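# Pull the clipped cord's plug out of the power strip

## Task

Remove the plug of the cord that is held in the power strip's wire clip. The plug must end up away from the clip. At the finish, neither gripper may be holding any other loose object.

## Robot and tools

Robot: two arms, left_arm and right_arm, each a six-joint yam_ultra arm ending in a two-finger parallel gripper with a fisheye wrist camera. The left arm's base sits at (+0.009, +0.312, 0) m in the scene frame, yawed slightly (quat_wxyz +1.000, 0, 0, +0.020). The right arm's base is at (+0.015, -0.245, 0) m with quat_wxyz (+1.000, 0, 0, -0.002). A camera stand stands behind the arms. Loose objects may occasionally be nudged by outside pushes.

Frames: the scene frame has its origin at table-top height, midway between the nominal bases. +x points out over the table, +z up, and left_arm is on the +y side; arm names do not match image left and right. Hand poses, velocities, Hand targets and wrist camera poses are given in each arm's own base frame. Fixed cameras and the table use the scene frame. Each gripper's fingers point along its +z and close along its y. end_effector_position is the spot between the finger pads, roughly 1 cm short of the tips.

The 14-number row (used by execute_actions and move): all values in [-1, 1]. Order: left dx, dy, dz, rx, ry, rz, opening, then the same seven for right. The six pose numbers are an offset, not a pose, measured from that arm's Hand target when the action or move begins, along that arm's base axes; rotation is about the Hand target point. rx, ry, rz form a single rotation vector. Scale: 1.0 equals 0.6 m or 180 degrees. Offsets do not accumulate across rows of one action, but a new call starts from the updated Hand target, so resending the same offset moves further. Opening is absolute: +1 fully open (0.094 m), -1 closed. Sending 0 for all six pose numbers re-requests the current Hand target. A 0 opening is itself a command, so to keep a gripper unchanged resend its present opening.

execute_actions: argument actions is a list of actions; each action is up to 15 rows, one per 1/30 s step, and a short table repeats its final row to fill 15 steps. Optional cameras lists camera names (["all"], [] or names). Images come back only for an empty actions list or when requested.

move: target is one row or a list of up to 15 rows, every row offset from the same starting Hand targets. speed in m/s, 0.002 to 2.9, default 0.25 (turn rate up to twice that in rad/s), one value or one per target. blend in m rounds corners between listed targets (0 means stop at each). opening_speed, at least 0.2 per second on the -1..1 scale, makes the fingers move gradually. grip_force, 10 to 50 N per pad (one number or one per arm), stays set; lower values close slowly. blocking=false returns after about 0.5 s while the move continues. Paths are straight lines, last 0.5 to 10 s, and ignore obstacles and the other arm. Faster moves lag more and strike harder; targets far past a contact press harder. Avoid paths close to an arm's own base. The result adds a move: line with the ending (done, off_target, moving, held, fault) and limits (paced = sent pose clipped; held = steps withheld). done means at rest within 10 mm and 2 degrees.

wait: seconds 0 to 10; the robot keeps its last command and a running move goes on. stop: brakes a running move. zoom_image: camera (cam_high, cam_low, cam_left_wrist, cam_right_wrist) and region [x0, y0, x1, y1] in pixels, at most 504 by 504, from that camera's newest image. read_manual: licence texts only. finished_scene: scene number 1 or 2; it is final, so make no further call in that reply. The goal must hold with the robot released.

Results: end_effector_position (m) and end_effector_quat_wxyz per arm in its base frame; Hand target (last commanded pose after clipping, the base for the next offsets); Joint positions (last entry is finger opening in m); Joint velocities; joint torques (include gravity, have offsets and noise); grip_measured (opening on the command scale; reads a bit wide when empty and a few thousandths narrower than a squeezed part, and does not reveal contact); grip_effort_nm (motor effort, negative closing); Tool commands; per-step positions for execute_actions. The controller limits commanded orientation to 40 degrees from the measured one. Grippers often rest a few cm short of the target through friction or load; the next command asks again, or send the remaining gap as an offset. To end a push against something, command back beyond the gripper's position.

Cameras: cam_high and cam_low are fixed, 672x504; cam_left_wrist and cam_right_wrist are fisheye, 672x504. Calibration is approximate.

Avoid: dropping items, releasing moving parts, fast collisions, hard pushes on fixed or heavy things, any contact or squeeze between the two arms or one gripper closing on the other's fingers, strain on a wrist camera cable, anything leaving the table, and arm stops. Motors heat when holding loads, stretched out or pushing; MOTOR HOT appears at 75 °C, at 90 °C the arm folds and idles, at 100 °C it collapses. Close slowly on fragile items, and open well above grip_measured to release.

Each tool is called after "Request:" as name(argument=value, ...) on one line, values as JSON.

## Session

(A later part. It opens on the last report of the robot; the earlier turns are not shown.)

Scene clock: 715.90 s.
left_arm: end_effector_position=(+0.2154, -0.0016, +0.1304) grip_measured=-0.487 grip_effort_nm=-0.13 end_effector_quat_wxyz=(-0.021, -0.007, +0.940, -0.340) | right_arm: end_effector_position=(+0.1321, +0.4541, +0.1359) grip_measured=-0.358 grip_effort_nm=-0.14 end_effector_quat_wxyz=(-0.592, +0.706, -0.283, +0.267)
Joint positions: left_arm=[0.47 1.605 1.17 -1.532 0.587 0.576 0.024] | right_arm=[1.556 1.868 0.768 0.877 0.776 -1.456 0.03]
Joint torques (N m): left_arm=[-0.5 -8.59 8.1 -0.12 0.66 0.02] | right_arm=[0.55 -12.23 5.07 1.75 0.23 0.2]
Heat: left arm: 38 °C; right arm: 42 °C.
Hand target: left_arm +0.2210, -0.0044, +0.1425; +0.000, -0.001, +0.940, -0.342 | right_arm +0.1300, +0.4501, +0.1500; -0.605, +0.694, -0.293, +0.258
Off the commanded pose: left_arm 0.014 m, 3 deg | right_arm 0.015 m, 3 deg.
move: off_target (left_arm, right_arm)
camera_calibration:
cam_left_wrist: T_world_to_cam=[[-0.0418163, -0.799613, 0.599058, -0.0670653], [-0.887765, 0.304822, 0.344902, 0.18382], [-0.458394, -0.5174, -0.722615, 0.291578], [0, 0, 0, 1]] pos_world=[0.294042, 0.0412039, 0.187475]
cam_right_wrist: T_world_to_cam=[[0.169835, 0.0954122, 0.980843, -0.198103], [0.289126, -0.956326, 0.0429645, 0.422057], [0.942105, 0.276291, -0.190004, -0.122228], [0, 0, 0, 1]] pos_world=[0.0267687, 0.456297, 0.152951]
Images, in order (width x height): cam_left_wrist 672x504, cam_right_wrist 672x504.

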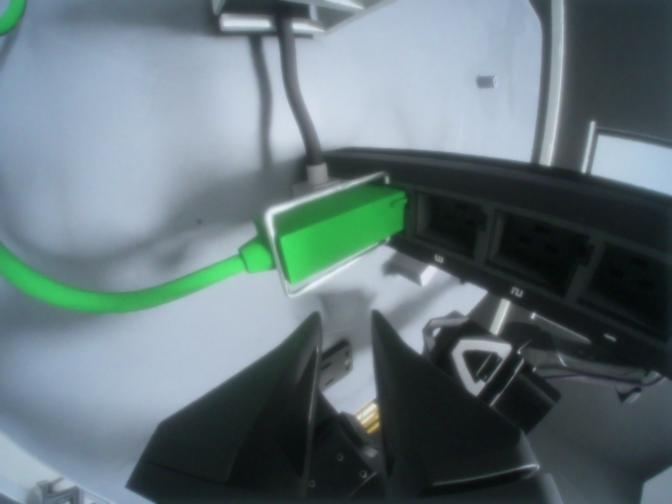

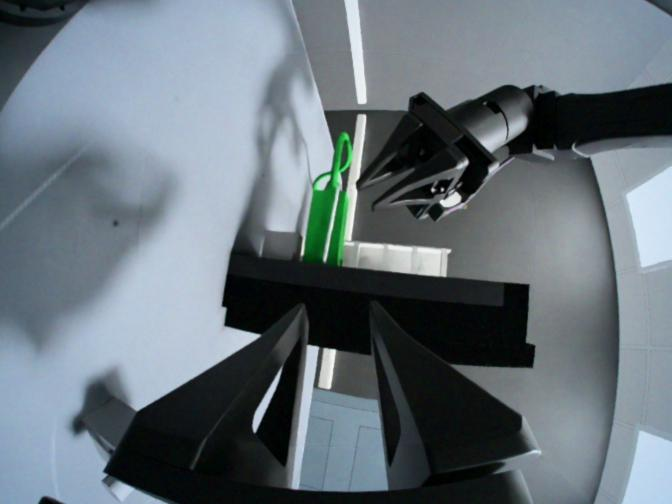

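Request:
move(target=[[0.0058, 0.0523, -0.0042, 0, 0, 0, -0.489, 0, 0, 0, 0, 0, 0, -0.36], [0.0058, 0.0423, -0.0382, 0, 0, 0, -0.489, 0, 0, 0, 0, 0, 0, -0.36], [0.0067, 0.0048, -0.0742, 0, 0, 0, -0.489, 0, 0, 0, 0, 0, 0, -0.36]], speed=0.08, blend=[0.005, 0.005, 0], cameras=["cam_left_wrist", "cam_right_wrist"])

Request:
zoom_image(camera="cam_right_wrist", region=[260, 100, 420, 260])

Request:
zoom_image(camera="cam_left_wrist", region=[270, 180, 480, 390])

Scene clock: 730.43 s.
left_arm: end_effector_position=(+0.2192, -0.0004, +0.0970) grip_measured=-0.487 grip_effort_nm=-0.13 end_effector_quat_wxyz=(-0.021, -0.007, +0.939, -0.343) | right_arm: end_effector_position=(+0.1321, +0.4541, +0.1359) grip_measured=-0.358 grip_effort_nm=-0.14 end_effector_quat_wxyz=(-0.592, +0.706, -0.283, +0.267)
Joint positions: left_arm=[0.471 1.657 1.084 -1.398 0.593 0.581 0.024] | right_arm=[1.556 1.868 0.768 0.877 0.776 -1.456 0.03]
Joint torques (N m): left_arm=[-0.31 -8.1 5.14 0.26 0.59 0.01] | right_arm=[0.55 -12.25 5.07 1.75 0.23 0.2]
Heat: left arm: 38 °C; right arm: 43 °C.
Hand target: left_arm +0.2250, -0.0015, +0.0980; +0.000, -0.001, +0.940, -0.342 | right_arm +0.1300, +0.4501, +0.1500; -0.605, +0.694, -0.293, +0.258
Off the commanded pose: left_arm 0.006 m, 2 deg | right_arm 0.015 m, 3 deg.
move: off_target (right_arm)
camera_calibration:
cam_left_wrist: T_world_to_cam=[[-0.0427614, -0.795423, 0.604544, -0.0462395], [-0.888177, 0.307356, 0.341577, 0.198729], [-0.457508, -0.522336, -0.719619, 0.269311], [0, 0, 0, 1]] pos_world=[0.297741, 0.0428105, 0.153874]
cam_right_wrist: T_world_to_cam=[[0.169835, 0.0954122, 0.980843, -0.198103], [0.289126, -0.956326, 0.0429645, 0.422057], [0.942105, 0.276291, -0.190004, -0.122228], [0, 0, 0, 1]] pos_world=[0.0267687, 0.456297, 0.152951]
Images, in order (width x height): cam_left_wrist 672x504, cam_right_wrist 672x504.

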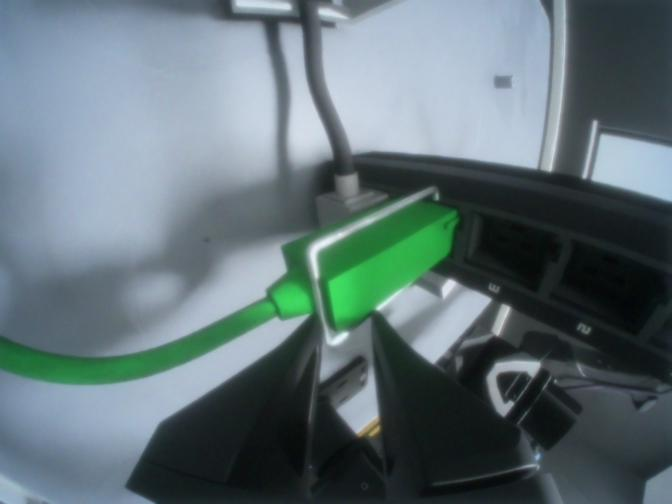

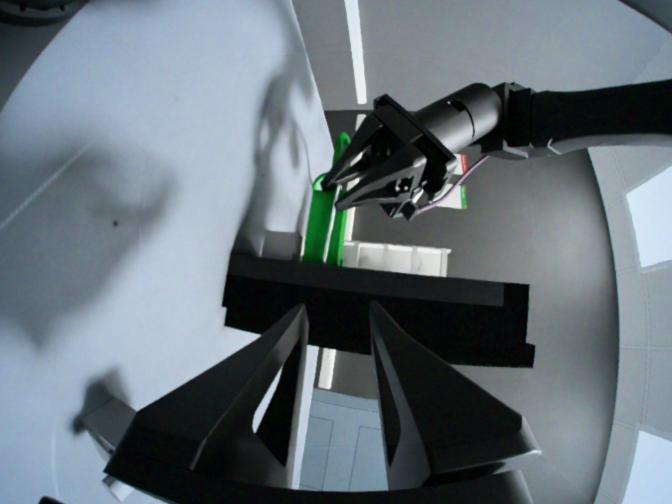

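Scaled by 3.150 from the camera's 672x504 image, which has a finer 960x720 frame.

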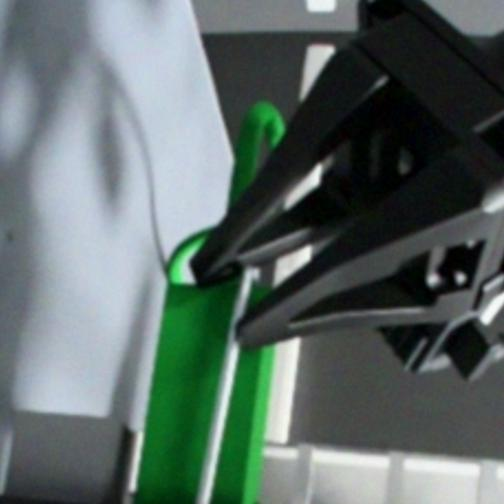

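Scaled by 2.400 from the camera's 672x504 image, which has a finer 960x720 frame.

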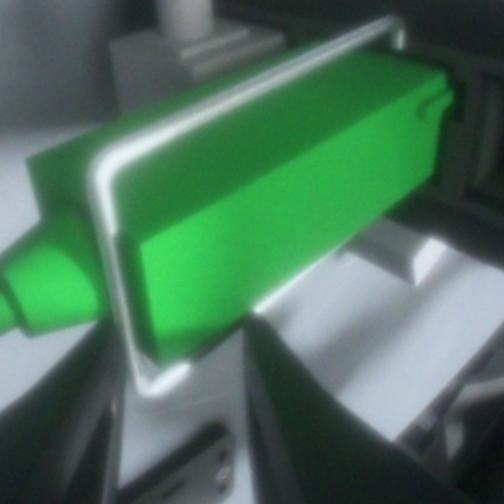

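Request:
move(target=[0.0, 0.0, 0.035, 0, 0, 0, -0.489, 0, 0, 0, 0, 0, 0, -0.36], speed=0.04, cameras=["cam_left_wrist", "cam_right_wrist"])

Request:
zoom_image(camera="cam_right_wrist", region=[260, 100, 420, 260])

Request:
zoom_image(camera="cam_left_wrist", region=[270, 180, 480, 390])

Scene clock: 742.23 s.
left_arm: end_effector_position=(+0.2206, +0.0010, +0.1052) grip_measured=-0.487 grip_effort_nm=-0.13 end_effector_quat_wxyz=(-0.018, -0.006, +0.940, -0.340) | right_arm: end_effector_position=(+0.1321, +0.4541, +0.1359) grip_measured=-0.358 grip_effort_nm=-0.14 end_effector_quat_wxyz=(-0.592, +0.706, -0.283, +0.267)
Joint positions: left_arm=[0.471 1.646 1.111 -1.427 0.59 0.578 0.024] | right_arm=[1.556 1.868 0.768 0.877 0.776 -1.456 0.03]
Joint torques (N m): left_arm=[-0.35 -9.22 8.08 -0.24 0.63 0.03] | right_arm=[0.55 -12.23 5.05 1.75 0.23 0.2]
Heat: left arm: 38 °C; right arm: 43 °C.
Hand target: left_arm +0.2250, -0.0015, +0.1190; +0.000, -0.001, +0.940, -0.342 | right_arm +0.1300, +0.4501, +0.1500; -0.605, +0.694, -0.293, +0.258
Off the commanded pose: left_arm 0.015 m, 2 deg | right_arm 0.015 m, 3 deg.
move: off_target (left_arm, right_arm)
camera_calibration:
cam_left_wrist: T_world_to_cam=[[-0.0452048, -0.799732, 0.598653, -0.0489122], [-0.890219, 0.304164, 0.339108, 0.197417], [-0.453284, -0.517603, -0.725687, 0.276212], [0, 0, 0, 1]] pos_world=[0.298736, 0.0438042, 0.162779]
cam_right_wrist: T_world_to_cam=[[0.169835, 0.0954122, 0.980843, -0.198103], [0.289126, -0.956326, 0.0429645, 0.422057], [0.942105, 0.276291, -0.190004, -0.122228], [0, 0, 0, 1]] pos_world=[0.0267687, 0.456297, 0.152951]
Images, in order (width x height): cam_left_wrist 672x504, cam_right_wrist 672x504.

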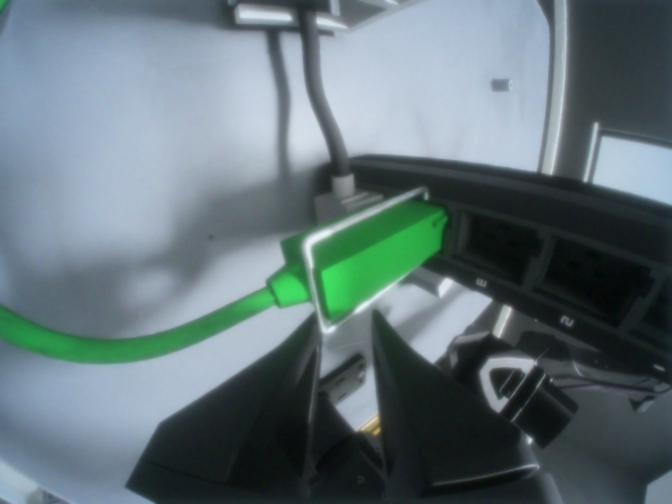

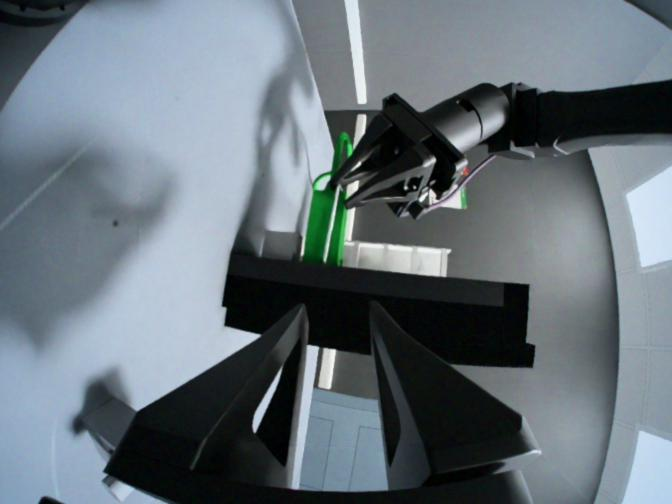

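Scaled by 3.150 from the camera's 672x504 image, which has a finer 960x720 frame.

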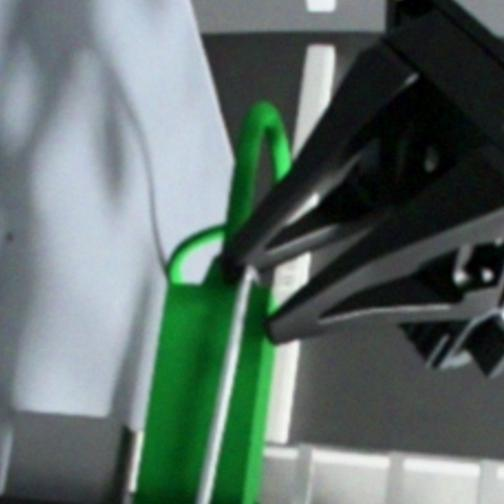

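Scaled by 2.400 from the camera's 672x504 image, which has a finer 960x720 frame.

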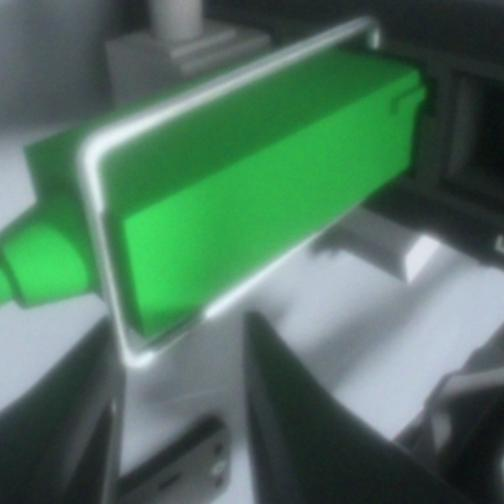

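Request:
move(target=[0.0, 0.0, 0.012, 0, 0, 0, -0.489, 0, 0, 0, 0, 0, 0, -0.36], speed=0.04, cameras=["cam_left_wrist", "cam_right_wrist"])

Request:
zoom_image(camera="cam_right_wrist", region=[260, 100, 420, 260])

Request:
zoom_image(camera="cam_left_wrist", region=[270, 180, 480, 390])

Scene clock: 747.93 s.
left_arm: end_effector_position=(+0.2206, +0.0032, +0.1086) grip_measured=-0.487 grip_effort_nm=-0.13 end_effector_quat_wxyz=(-0.021, -0.005, +0.942, -0.334) | right_arm: end_effector_position=(+0.1321, +0.4541, +0.1359) grip_measured=-0.358 grip_effort_nm=-0.14 end_effector_quat_wxyz=(-0.592, +0.706, -0.283, +0.267)
Joint positions: left_arm=[0.471 1.646 1.13 -1.445 0.576 0.578 0.024] | right_arm=[1.556 1.868 0.768 0.877 0.776 -1.456 0.03]
Joint torques (N m): left_arm=[-0.32 -9.84 8.28 -0.34 0.78 0.04] | right_arm=[0.55 -12.25 5.05 1.75 0.23 0.19]
Heat: left arm: 39 °C; right arm: 43 °C.
Hand target: left_arm +0.2251, -0.0014, +0.1262; +0.000, -0.001, +0.940, -0.342 | right_arm +0.1300, +0.4501, +0.1500; -0.605, +0.694, -0.293, +0.258
Off the commanded pose: left_arm 0.019 m, 3 deg | right_arm 0.015 m, 3 deg.
move: off_target (left_arm, right_arm)
camera_calibration:
cam_left_wrist: T_world_to_cam=[[-0.0465539, -0.806321, 0.589643, -0.0478332], [-0.887098, 0.30474, 0.346686, 0.194188], [-0.459228, -0.506931, -0.729473, 0.281568], [0, 0, 0, 1]] pos_world=[0.299341, 0.0449897, 0.166278]
cam_right_wrist: T_world_to_cam=[[0.169835, 0.0954122, 0.980843, -0.198103], [0.289126, -0.956326, 0.0429645, 0.422057], [0.942105, 0.276291, -0.190004, -0.122228], [0, 0, 0, 1]] pos_world=[0.0267687, 0.456297, 0.152951]
Images, in order (width x height): cam_left_wrist 672x504, cam_right_wrist 672x504.

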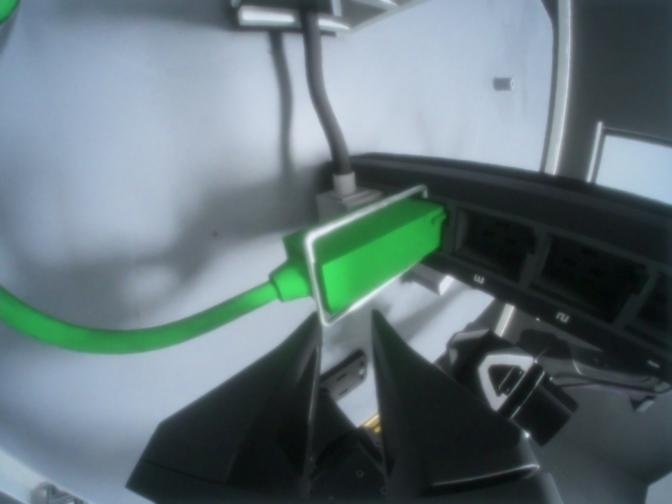

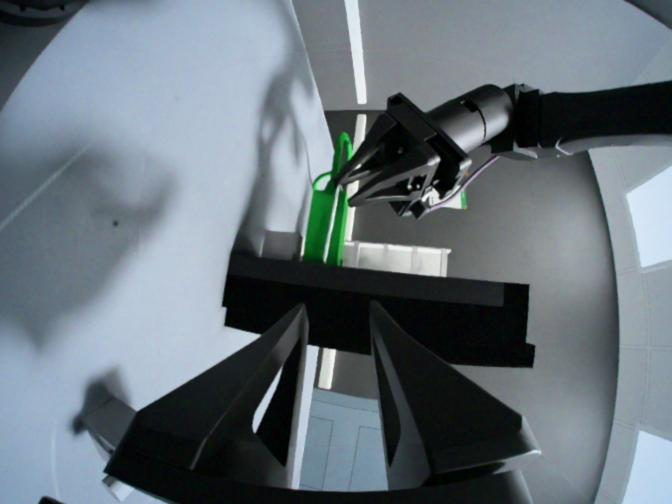

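Scaled by 3.150 from the camera's 672x504 image, which has a finer 960x720 frame.

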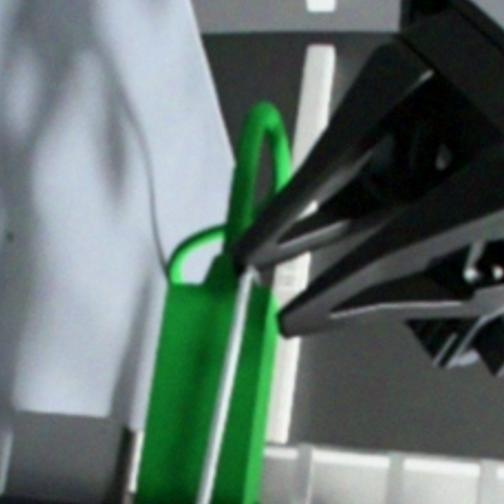

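Scaled by 2.400 from the camera's 672x504 image, which has a finer 960x720 frame.

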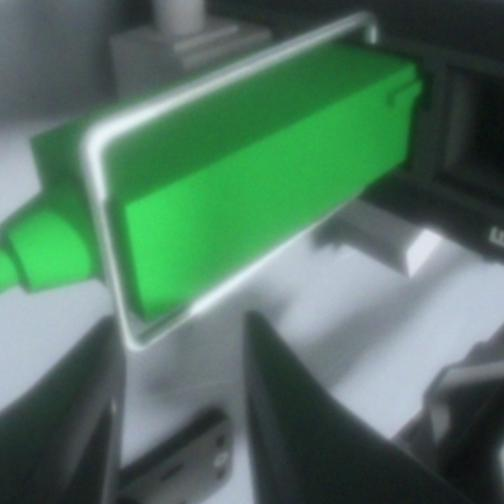

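Request:
move(target=[0.0, -0.035, 0.02, 0, 0, 0, -0.489, 0, 0, 0, 0, 0, 0, -0.36], speed=0.04, cameras=["cam_left_wrist", "cam_right_wrist"])

Request:
zoom_image(camera="cam_right_wrist", region=[260, 100, 420, 260])

Request:
zoom_image(camera="cam_left_wrist", region=[270, 180, 480, 390])

Scene clock: 790.37 s.
left_arm: end_effector_position=(+0.2201, +0.0016, +0.1108) grip_measured=-0.487 grip_effort_nm=-0.13 end_effector_quat_wxyz=(-0.025, -0.004, +0.955, -0.295) | right_arm: end_effector_position=(+0.1321, +0.4541, +0.1359) grip_measured=-0.358 grip_effort_nm=-0.14 end_effector_quat_wxyz=(-0.592, +0.706, -0.283, +0.267)
Joint positions: left_arm=[0.422 1.596 1.131 -1.423 0.52 0.498 0.024] | right_arm=[1.556 1.868 0.768 0.877 0.776 -1.456 0.03]
Joint torques (N m): left_arm=[-2.06 -9.87 8.24 -0.49 1.69 0.05] | right_arm=[0.55 -12.23 5.05 1.75 0.22 0.2]
Heat: left arm: 38 °C; right arm: 44 °C.
Hand target: left_arm +0.2251, -0.0225, +0.1383; +0.000, -0.001, +0.940, -0.342 | right_arm +0.1300, +0.4501, +0.1500; -0.605, +0.694, -0.293, +0.258
Off the commanded pose: left_arm 0.037 m, 6 deg | right_arm 0.015 m, 3 deg.
move: off_target (left_arm, right_arm)
camera_calibration:
cam_left_wrist: T_world_to_cam=[[-0.0471365, -0.851834, 0.521687, -0.0426507], [-0.883571, 0.279162, 0.375993, 0.189464], [-0.465919, -0.443225, -0.765814, 0.287503], [0, 0, 0, 1]] pos_world=[0.299348, 0.0382058, 0.171187]
cam_right_wrist: T_world_to_cam=[[0.169835, 0.0954122, 0.980843, -0.198103], [0.289126, -0.956326, 0.0429645, 0.422057], [0.942105, 0.276291, -0.190004, -0.122228], [0, 0, 0, 1]] pos_world=[0.0267687, 0.456297, 0.152951]
Images, in order (width x height): cam_left_wrist 672x504, cam_right_wrist 672x504.

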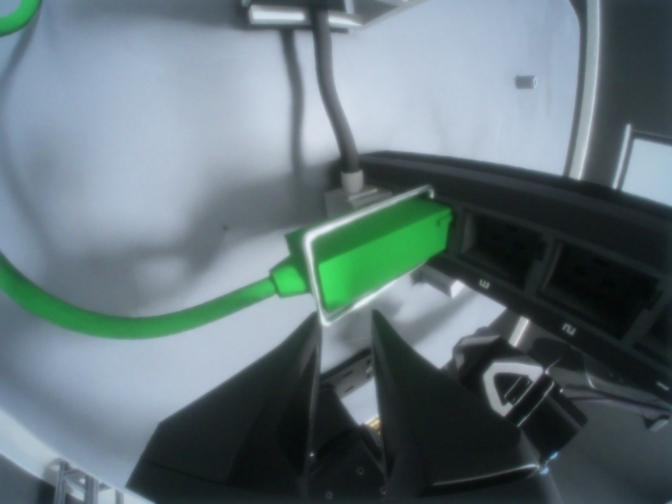

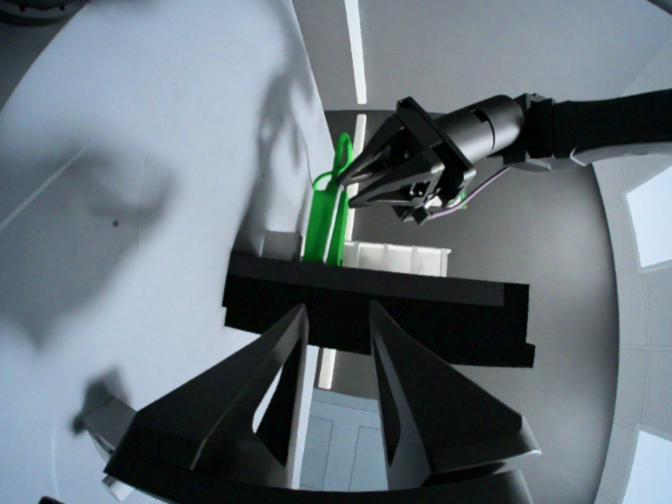

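Scaled by 3.150 from the camera's 672x504 image, which has a finer 960x720 frame.

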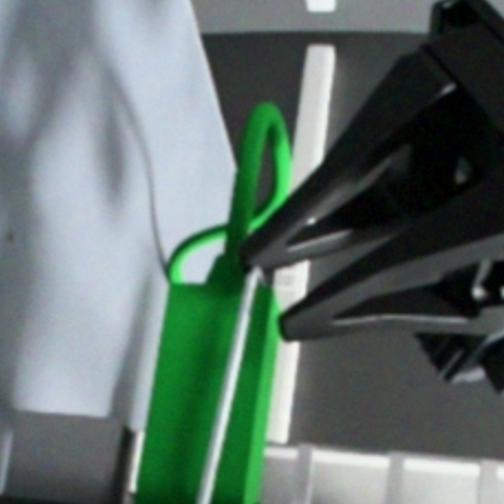

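Scaled by 2.400 from the camera's 672x504 image, which has a finer 960x720 frame.

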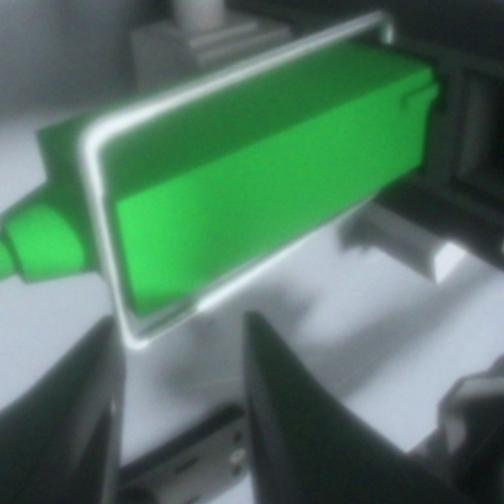

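Request:
move(target=[0.0, 0.0, 0.035, 0, 0, 0, -0.489, 0, 0, 0, 0, 0, 0, -0.36], speed=0.04, cameras=["cam_right_wrist"])

Request:
zoom_image(camera="cam_right_wrist", region=[260, 100, 420, 260])

Scene clock: 806.60 s.
left_arm: end_effector_position=(+0.2211, -0.0170, +0.1444) grip_measured=-0.487 grip_effort_nm=-0.13 end_effector_quat_wxyz=(-0.020, -0.006, +0.942, -0.334) | right_arm: end_effector_position=(+0.1321, +0.4541, +0.1359) grip_measured=-0.358 grip_effort_nm=-0.14 end_effector_quat_wxyz=(-0.592, +0.706, -0.283, +0.267)
Joint positions: left_arm=[0.398 1.572 1.205 -1.543 0.603 0.491 0.024] | right_arm=[1.556 1.868 0.768 0.877 0.776 -1.456 0.03]
Joint torques (N m): left_arm=[-0.61 -8.58 8.43 -0.13 0.79 0.03] | right_arm=[0.55 -12.23 5.05 1.75 0.23 0.2]
Heat: left arm: 38 °C; right arm: 45 °C.
Hand target: left_arm +0.2251, -0.0225, +0.1593; +0.000, -0.001, +0.940, -0.342 | right_arm +0.1300, +0.4501, +0.1500; -0.605, +0.694, -0.293, +0.258
Off the commanded pose: left_arm 0.016 m, 3 deg | right_arm 0.015 m, 3 deg.
move: off_target (left_arm, right_arm)
camera_calibration:
cam_right_wrist: T_world_to_cam=[[0.169835, 0.0954122, 0.980843, -0.198103], [0.289126, -0.956326, 0.0429645, 0.422057], [0.942105, 0.276291, -0.190004, -0.122228], [0, 0, 0, 1]] pos_world=[0.0267687, 0.456297, 0.152951]
Images, in order (width x height): cam_right_wrist 672x504.

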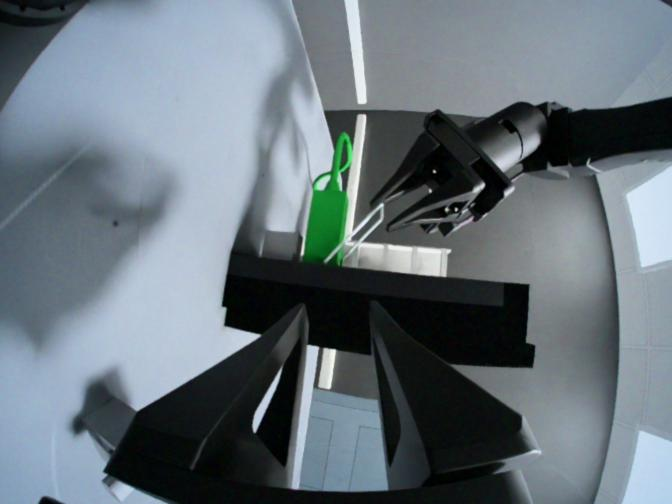

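Scaled by 3.150 from the camera's 672x504 image, which has a finer 960x720 frame.

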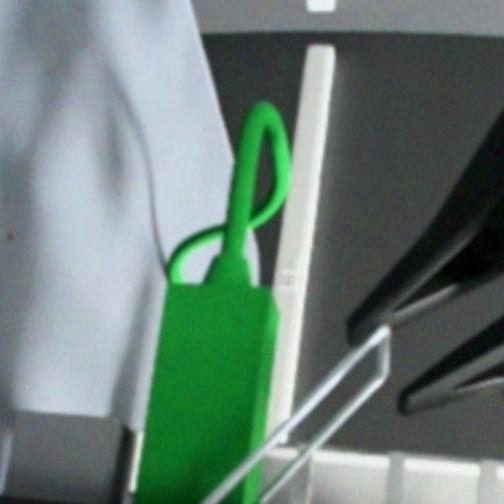

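Request:
move(target=[0.0, 0.02, 0.028, 0, 0, 0, -0.489, 0, 0, 0, 0, 0, 0, -0.36], speed=0.06, cameras=["cam_right_wrist"])

Request:
zoom_image(camera="cam_right_wrist", region=[260, 100, 420, 260])

Scene clock: 813.00 s.
left_arm: end_effector_position=(+0.2217, -0.0099, +0.1632) grip_measured=-0.487 grip_effort_nm=-0.13 end_effector_quat_wxyz=(+0.016, -0.016, +0.947, -0.320) | right_arm: end_effector_position=(+0.1321, +0.4541, +0.1359) grip_measured=-0.358 grip_effort_nm=-0.14 end_effector_quat_wxyz=(-0.592, +0.706, -0.283, +0.267)
Joint positions: left_arm=[0.43 1.506 1.235 -1.565 0.603 0.48 0.024] | right_arm=[1.556 1.868 0.768 0.877 0.776 -1.456 0.03]
Joint torques (N m): left_arm=[0.39 -7.72 8.43 0.09 0.66 0.01] | right_arm=[0.54 -12.25 5.05 1.75 0.22 0.2]
Heat: left arm: 38 °C; right arm: 45 °C.
Hand target: left_arm +0.2250, -0.0105, +0.1761; +0.000, -0.001, +0.940, -0.342 | right_arm +0.1300, +0.4501, +0.1500; -0.605, +0.694, -0.293, +0.258
Off the commanded pose: left_arm 0.013 m, 4 deg | right_arm 0.015 m, 3 deg.
joint sent to its limit (left arm) — joint 4 (wrist pitch), lower limit. The joint targets are off in orientation, not in position.
move: off_target (left_arm, right_arm)
camera_calibration:
cam_right_wrist: T_world_to_cam=[[0.169835, 0.0954122, 0.980843, -0.198103], [0.289126, -0.956326, 0.0429645, 0.422057], [0.942105, 0.276291, -0.190004, -0.122228], [0, 0, 0, 1]] pos_world=[0.0267687, 0.456297, 0.152951]
Images, in order (width x height): cam_right_wrist 672x504.

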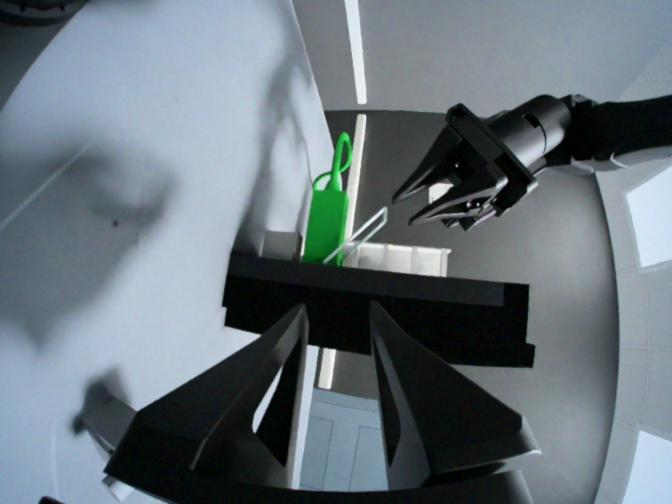

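Scaled by 3.150 from the camera's 672x504 image, which has a finer 960x720 frame.

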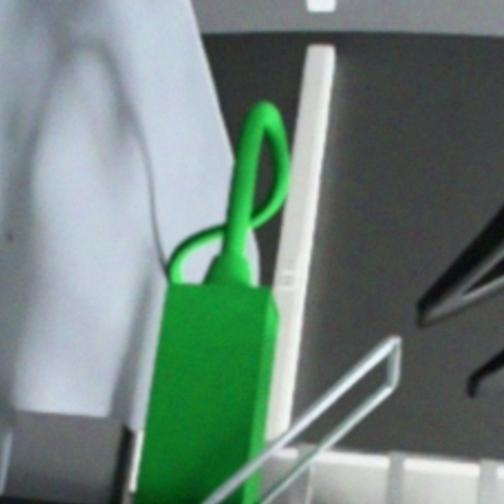

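Request:
move(target=[[0.0083, 0.0917, 0.05, 0, 0, 0, -0.489, 0, 0, 0, 0, 0, 0, -0.36], [0.0358, 0.1092, -0.01, -0.002, 0.3226, 0.3818, -0.064, 0, 0, 0, 0, 0, 0, -0.36], [0.0367, 0.0925, -0.0767, -0.002, 0.3226, 0.3818, -0.064, 0, 0, 0, 0, 0, 0, -0.36]], speed=0.12, cameras=["cam_left_wrist", "cam_right_wrist"])

Request:
zoom_image(camera="cam_left_wrist", region=[240, 220, 450, 430])

Scene clock: 844.37 s.
left_arm: end_effector_position=(+0.2484, +0.0495, +0.1313) grip_measured=-0.066 grip_effort_nm=0.12 end_effector_quat_wxyz=(+0.228, +0.668, -0.666, +0.241) | right_arm: end_effector_position=(+0.1321, +0.4541, +0.1359) grip_measured=-0.358 grip_effort_nm=-0.14 end_effector_quat_wxyz=(-0.592, +0.706, -0.283, +0.267)
Joint positions: left_arm=[0.582 1.771 1.369 -1.567 0.562 -0.875 0.044] | right_arm=[1.556 1.868 0.768 0.877 0.776 -1.456 0.03]
Joint torques (N m): left_arm=[-0.42 -6.9 5.41 -0.12 0.5 0.07] | right_arm=[0.55 -12.23 5.05 1.75 0.23 0.2]
Heat: left arm: 41 °C; right arm: 46 °C.
Hand target: left_arm +0.2471, +0.0451, +0.1300; +0.244, +0.664, -0.663, +0.244 | right_arm +0.1300, +0.4501, +0.1500; -0.605, +0.694, -0.293, +0.258
Off the commanded pose: left_arm 0.005 m, 2 deg | right_arm 0.015 m, 3 deg.
joint sent to its limit (left arm) — joint 4 (wrist pitch), lower limit. The joint targets still meet the commanded pose.
move: off_target (right_arm); target 2's new opening was sent with left_arm's hand 0.006 m and 10 deg from that target
camera_calibration:
cam_left_wrist: T_world_to_cam=[[0.996869, -0.0770227, 0.0178708, -0.242765], [-0.0498113, -0.436225, 0.898458, -0.0469347], [-0.061406, -0.896535, -0.438695, 0.21662], [0, 0, 0, 1]] pos_world=[0.252969, 0.155035, 0.141537]
cam_right_wrist: T_world_to_cam=[[0.169835, 0.0954122, 0.980843, -0.198103], [0.289126, -0.956326, 0.0429645, 0.422057], [0.942105, 0.276291, -0.190004, -0.122228], [0, 0, 0, 1]] pos_world=[0.0267687, 0.456297, 0.152951]
Images, in order (width x height): cam_left_wrist 672x504, cam_right_wrist 672x504.

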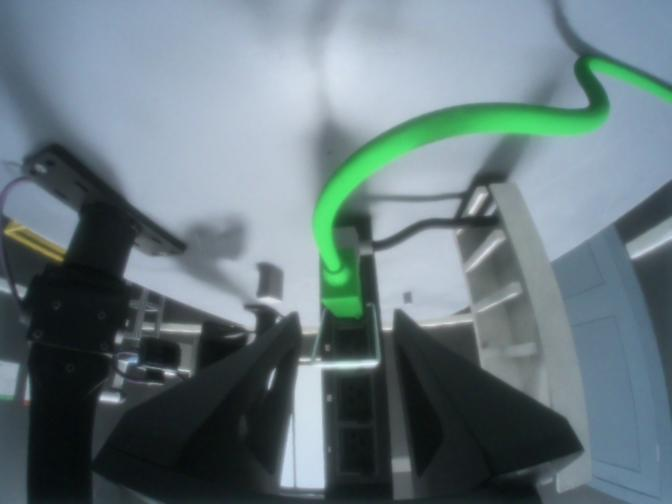

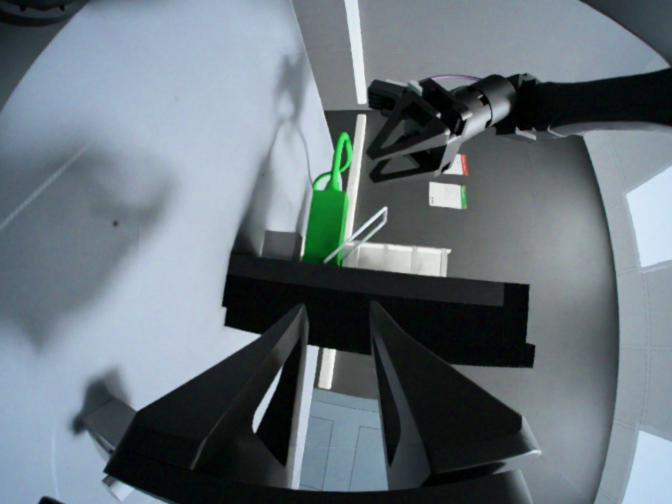

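Scaled by 2.400 from the camera's 672x504 image, which has a finer 960x720 frame.

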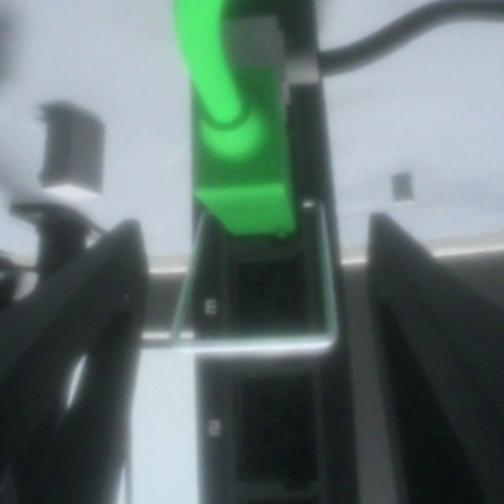

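Request:
move(target=[[-0.001, -0.0577, -0.0558, 0, 0, 0, -0.064, 0, 0, 0, 0, 0, 0, -0.36], [-0.001, -0.091, -0.0542, 0, 0, 0, -0.064, 0, 0, 0, 0, 0, 0, -0.36]], speed=0.08, cameras=["cam_left_wrist", "cam_right_wrist"])

Request:
zoom_image(camera="cam_left_wrist", region=[240, 240, 450, 450])

Request:
zoom_image(camera="cam_right_wrist", region=[240, 60, 480, 300])

Scene clock: 853.03 s.
left_arm: end_effector_position=(+0.2473, -0.0003, +0.0904) grip_measured=-0.066 grip_effort_nm=0.12 end_effector_quat_wxyz=(+0.241, +0.669, -0.665, +0.230) | right_arm: end_effector_position=(+0.1321, +0.4541, +0.1359) grip_measured=-0.358 grip_effort_nm=-0.14 end_effector_quat_wxyz=(-0.592, +0.706, -0.283, +0.267)
Joint positions: left_arm=[0.421 1.719 1.145 -1.329 0.604 -1.051 0.044] | right_arm=[1.556 1.868 0.768 0.877 0.776 -1.456 0.03]
Joint torques (N m): left_arm=[-1.18 -9.77 4.74 0.04 0.78 -0.05] | right_arm=[0.55 -12.25 5.07 1.75 0.22 0.2]
Heat: left arm: 40 °C; right arm: 46 °C.
Hand target: left_arm +0.2465, -0.0095, +0.0976; +0.244, +0.664, -0.663, +0.244 | right_arm +0.1300, +0.4501, +0.1500; -0.605, +0.694, -0.293, +0.258
Off the commanded pose: left_arm 0.012 m, 2 deg | right_arm 0.015 m, 3 deg.
move: off_target (left_arm, right_arm)
camera_calibration:
cam_left_wrist: T_world_to_cam=[[0.996228, -0.0853516, -0.0156666, -0.241682], [-0.0229701, -0.433468, 0.900876, -0.038854], [-0.0836822, -0.897118, -0.433793, 0.159066], [0, 0, 0, 1]] pos_world=[0.253189, 0.105231, 0.100218]
cam_right_wrist: T_world_to_cam=[[0.169835, 0.0954122, 0.980843, -0.198103], [0.289126, -0.956326, 0.0429645, 0.422057], [0.942105, 0.276291, -0.190004, -0.122228], [0, 0, 0, 1]] pos_world=[0.0267687, 0.456297, 0.152951]
Images, in order (width x height): cam_left_wrist 672x504, cam_right_wrist 672x504.

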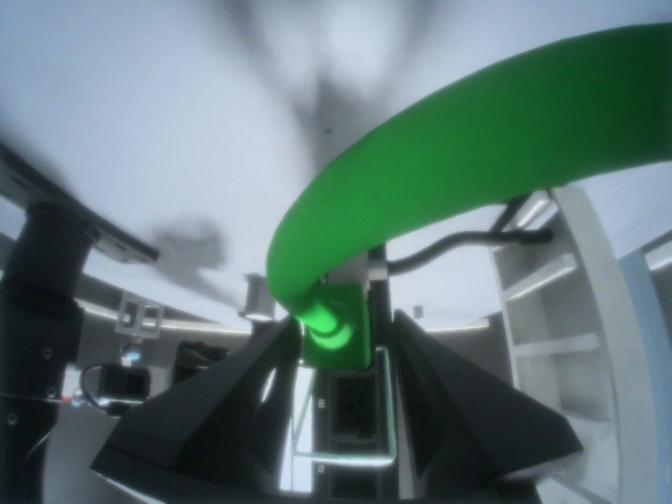

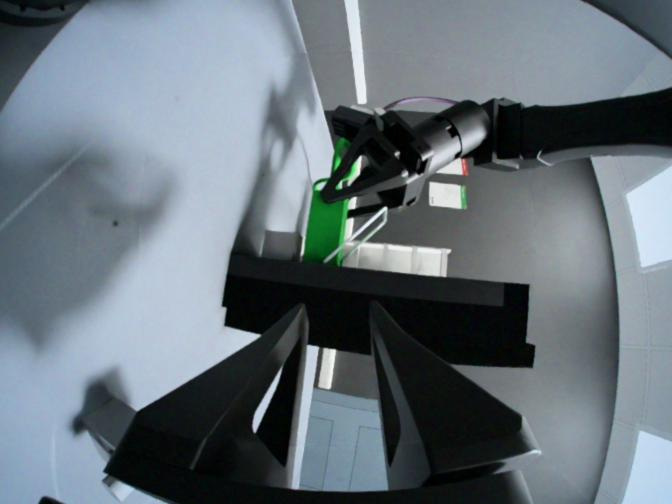

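Scaled by 2.400 from the camera's 672x504 image, which has a finer 960x720 frame.

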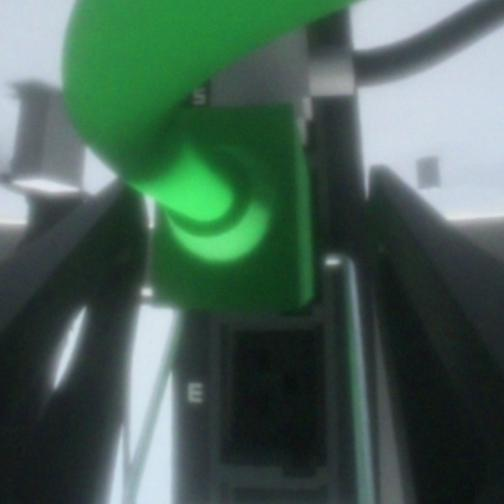

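Scaled by 2.100 from the camera's 672x504 image, which has a finer 960x720 frame.

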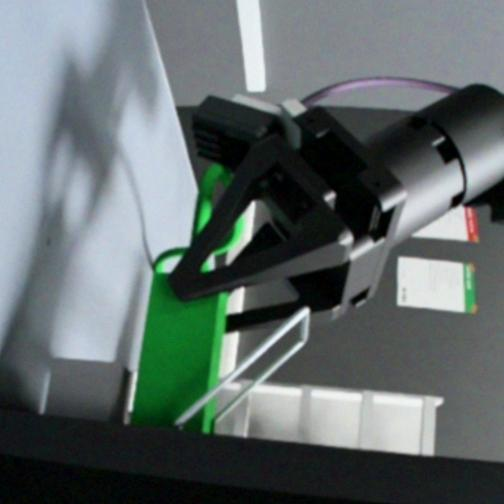

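Request:
move(target=[-0.004, 0.0, 0.0, 0, 0, 0, -0.75, 0, 0, 0, 0, 0, 0, -0.36], speed=0.05, opening_speed=0.5, cameras=["cam_left_wrist", "cam_right_wrist"])

Request:
zoom_image(camera="cam_left_wrist", region=[240, 240, 450, 450])

Scene clock: 863.23 s.
left_arm: end_effector_position=(+0.2443, -0.0003, +0.0893) grip_measured=-0.490 grip_effort_nm=-1.04 end_effector_quat_wxyz=(+0.241, +0.671, -0.664, +0.225) | right_arm: end_effector_position=(+0.1321, +0.4541, +0.1359) grip_measured=-0.358 grip_effort_nm=-0.14 end_effector_quat_wxyz=(-0.592, +0.706, -0.283, +0.267)
Joint positions: left_arm=[0.421 1.711 1.134 -1.327 0.596 -1.058 0.024] | right_arm=[1.556 1.868 0.768 0.877 0.776 -1.456 0.03]
Joint torques (N m): left_arm=[-0.85 -9.65 4.94 0.01 0.86 0.07] | right_arm=[0.55 -12.25 5.07 1.75 0.23 0.2]
Heat: left arm: 39 °C; right arm: 46 °C.
Hand target: left_arm +0.2441, -0.0095, +0.0975; +0.244, +0.664, -0.663, +0.244 | right_arm +0.1300, +0.4501, +0.1500; -0.605, +0.694, -0.293, +0.258
Off the commanded pose: left_arm 0.012 m, 2 deg | right_arm 0.015 m, 3 deg.
move: off_target (left_arm, right_arm)
camera_calibration:
cam_left_wrist: T_world_to_cam=[[0.996276, -0.0827742, -0.0241166, -0.237951], [-0.0147753, -0.439507, 0.898118, -0.0396621], [-0.0849404, -0.894417, -0.439094, 0.159052], [0, 0, 0, 1]] pos_world=[0.249989, 0.10513, 0.0997212]
cam_right_wrist: T_world_to_cam=[[0.169835, 0.0954122, 0.980843, -0.198103], [0.289126, -0.956326, 0.0429645, 0.422057], [0.942105, 0.276291, -0.190004, -0.122228], [0, 0, 0, 1]] pos_world=[0.0267687, 0.456297, 0.152951]
Images, in order (width x height): cam_left_wrist 672x504, cam_right_wrist 672x504.

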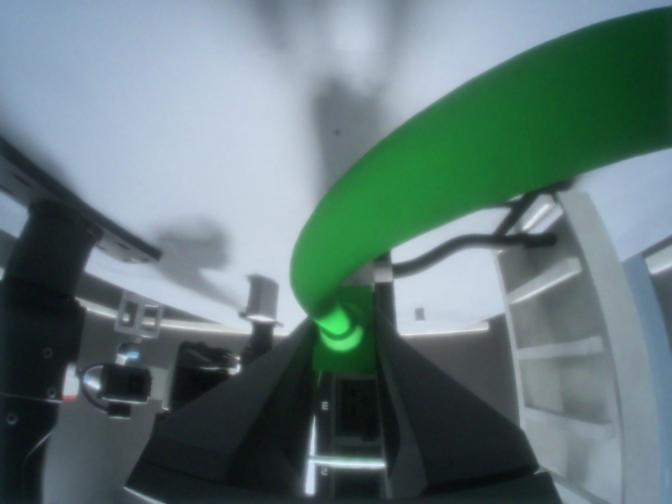

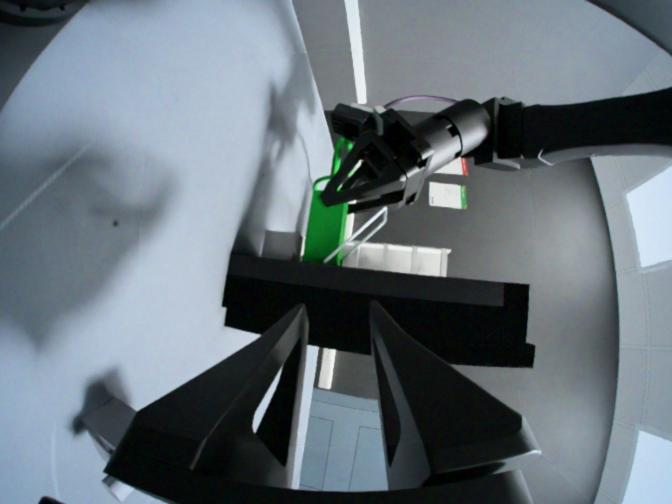

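Scaled by 2.400 from the camera's 672x504 image, which has a finer 960x720 frame.

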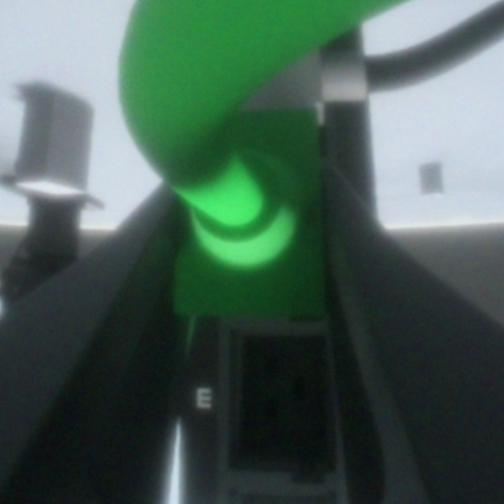

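Request:
move(target=[0.0, 0.125, 0.0, 0, 0, 0, -0.75, 0, 0, 0, 0, 0, 0, -0.36], speed=0.06, cameras=["cam_left_wrist", "cam_right_wrist"])

Request:
zoom_image(camera="cam_right_wrist", region=[240, 60, 480, 300])

Scene clock: 870.47 s.
left_arm: end_effector_position=(+0.2418, +0.0638, +0.0927) grip_measured=-0.491 grip_effort_nm=-1.04 end_effector_quat_wxyz=(+0.239, +0.665, -0.666, +0.241) | right_arm: end_effector_position=(+0.1321, +0.4541, +0.1359) grip_measured=-0.358 grip_effort_nm=-0.14 end_effector_quat_wxyz=(-0.592, +0.706, -0.283, +0.267)
Joint positions: left_arm=[0.635 1.847 1.291 -1.471 0.542 -0.806 0.024] | right_arm=[1.556 1.868 0.768 0.877 0.776 -1.456 0.03]
Joint torques (N m): left_arm=[0.38 -7.23 8.23 -0.38 0.41 0.04] | right_arm=[0.55 -12.23 5.07 1.76 0.23 0.2]
Heat: left arm: 39 °C; right arm: 46 °C.
Hand target: left_arm +0.2440, +0.0655, +0.0975; +0.244, +0.664, -0.663, +0.244 | right_arm +0.1300, +0.4501, +0.1500; -0.605, +0.694, -0.293, +0.258
Off the commanded pose: left_arm 0.006 m, 1 deg | right_arm 0.015 m, 3 deg.
move: off_target (right_arm)
camera_calibration:
cam_left_wrist: T_world_to_cam=[[0.996261, -0.0862082, 0.0055833, -0.232616], [-0.0415113, -0.42104, 0.906092, -0.0100017], [-0.0757618, -0.902936, -0.423045, 0.214522], [0, 0, 0, 1]] pos_world=[0.247583, 0.169435, 0.101114]
cam_right_wrist: T_world_to_cam=[[0.169835, 0.0954122, 0.980843, -0.198103], [0.289126, -0.956326, 0.0429645, 0.422057], [0.942105, 0.276291, -0.190004, -0.122228], [0, 0, 0, 1]] pos_world=[0.0267687, 0.456297, 0.152951]
Images, in order (width x height): cam_left_wrist 672x504, cam_right_wrist 672x504.

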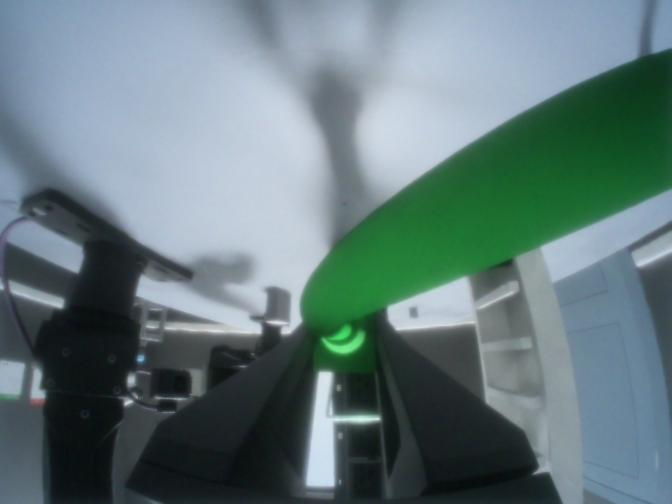

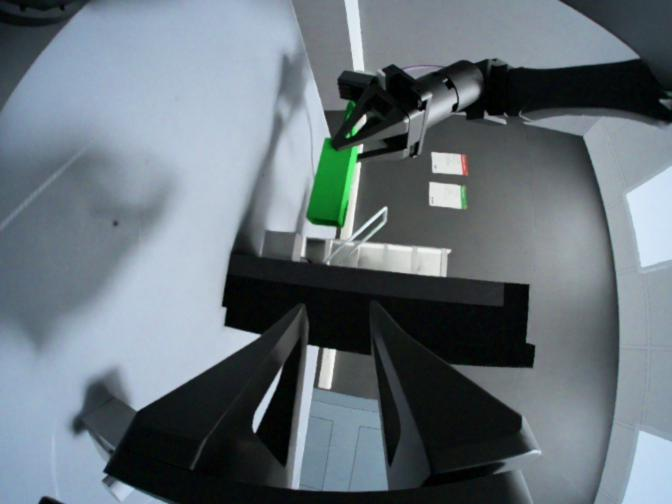

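Scaled by 2.100 from the camera's 672x504 image, which has a finer 960x720 frame.

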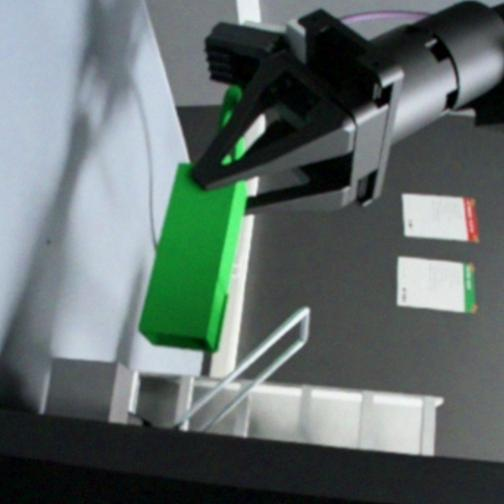

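Request:
move(target=[[0.0, 0.09, 0.0, 0, 0, 0, -0.75, 0, 0, 0, 0, 0, 0, -0.36], [0.0, 0.09, -0.115, 0, 0, 0, -0.75, 0, 0, 0, 0, 0, 0, -0.36]], speed=0.1, blend=[0.01, 0], cameras=["cam_left_wrist", "cam_right_wrist"])

Request:
zoom_image(camera="cam_right_wrist", region=[240, 60, 480, 300])

Scene clock: 876.77 s.
left_arm: end_effector_position=(+0.2441, +0.1198, +0.0322) grip_measured=-0.491 grip_effort_nm=-1.04 end_effector_quat_wxyz=(+0.241, +0.664, -0.665, +0.241) | right_arm: end_effector_position=(+0.1321, +0.4541, +0.1359) grip_measured=-0.358 grip_effort_nm=-0.14 end_effector_quat_wxyz=(-0.592, +0.706, -0.283, +0.267)
Joint positions: left_arm=[0.764 2.088 1.368 -1.373 0.48 -0.675 0.024] | right_arm=[1.556 1.868 0.768 0.877 0.776 -1.456 0.03]
Joint torques (N m): left_arm=[0.24 -8.85 4.89 -0.17 0.36 0.05] | right_arm=[0.57 -12.23 5.05 1.75 0.23 0.2]
Heat: left arm: 39 °C; right arm: 46 °C.
Hand target: left_arm +0.2441, +0.1194, +0.0286; +0.244, +0.664, -0.663, +0.244 | right_arm +0.1300, +0.4501, +0.1500; -0.605, +0.694, -0.293, +0.258
Off the commanded pose: left_arm 0.004 m, 1 deg | right_arm 0.015 m, 3 deg.
move: off_target (right_arm)
camera_calibration:
cam_left_wrist: T_world_to_cam=[[0.996226, -0.0867358, 0.0032894, -0.229522], [-0.0395272, -0.419608, 0.906844, 0.0677346], [-0.0772756, -0.903552, -0.421453, 0.240076], [0, 0, 0, 1]] pos_world=[0.249885, 0.225436, 0.040511]
cam_right_wrist: T_world_to_cam=[[0.169835, 0.0954122, 0.980843, -0.198103], [0.289126, -0.956326, 0.0429645, 0.422057], [0.942105, 0.276291, -0.190004, -0.122228], [0, 0, 0, 1]] pos_world=[0.0267687, 0.456297, 0.152951]
Images, in order (width x height): cam_left_wrist 672x504, cam_right_wrist 672x504.

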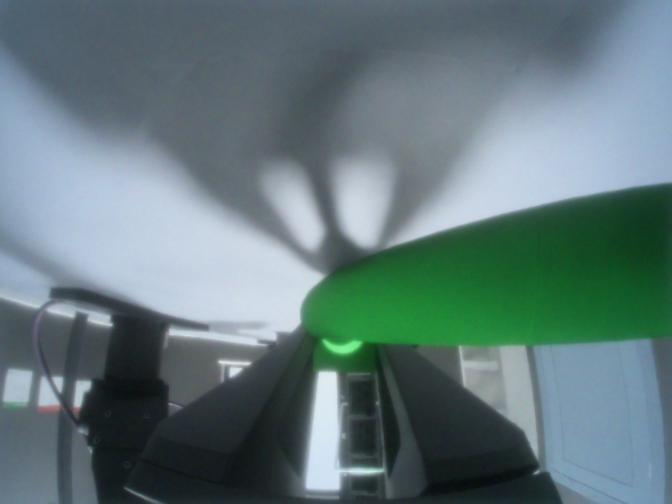

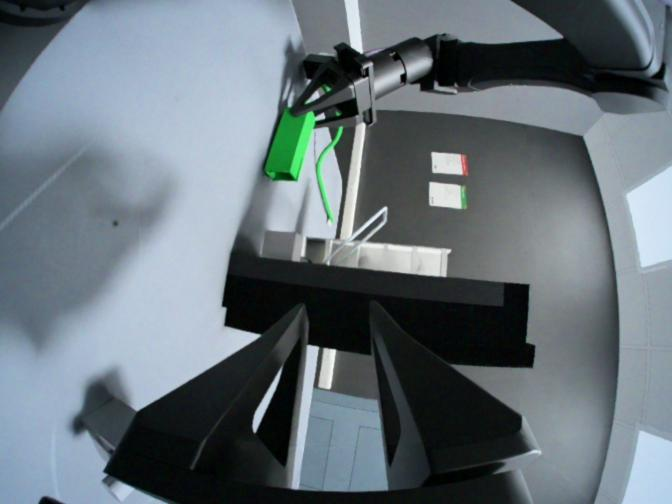

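Scaled by 2.100 from the camera's 672x504 image, which has a finer 960x720 frame.

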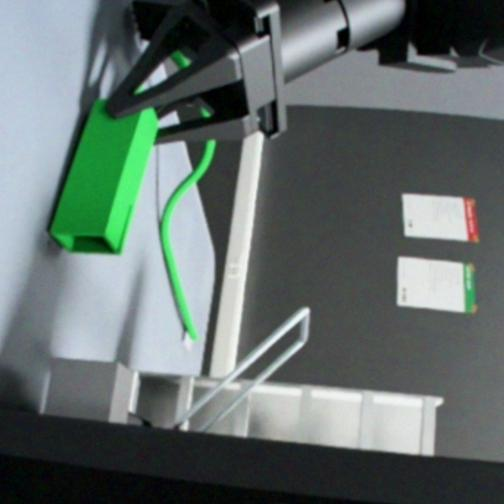

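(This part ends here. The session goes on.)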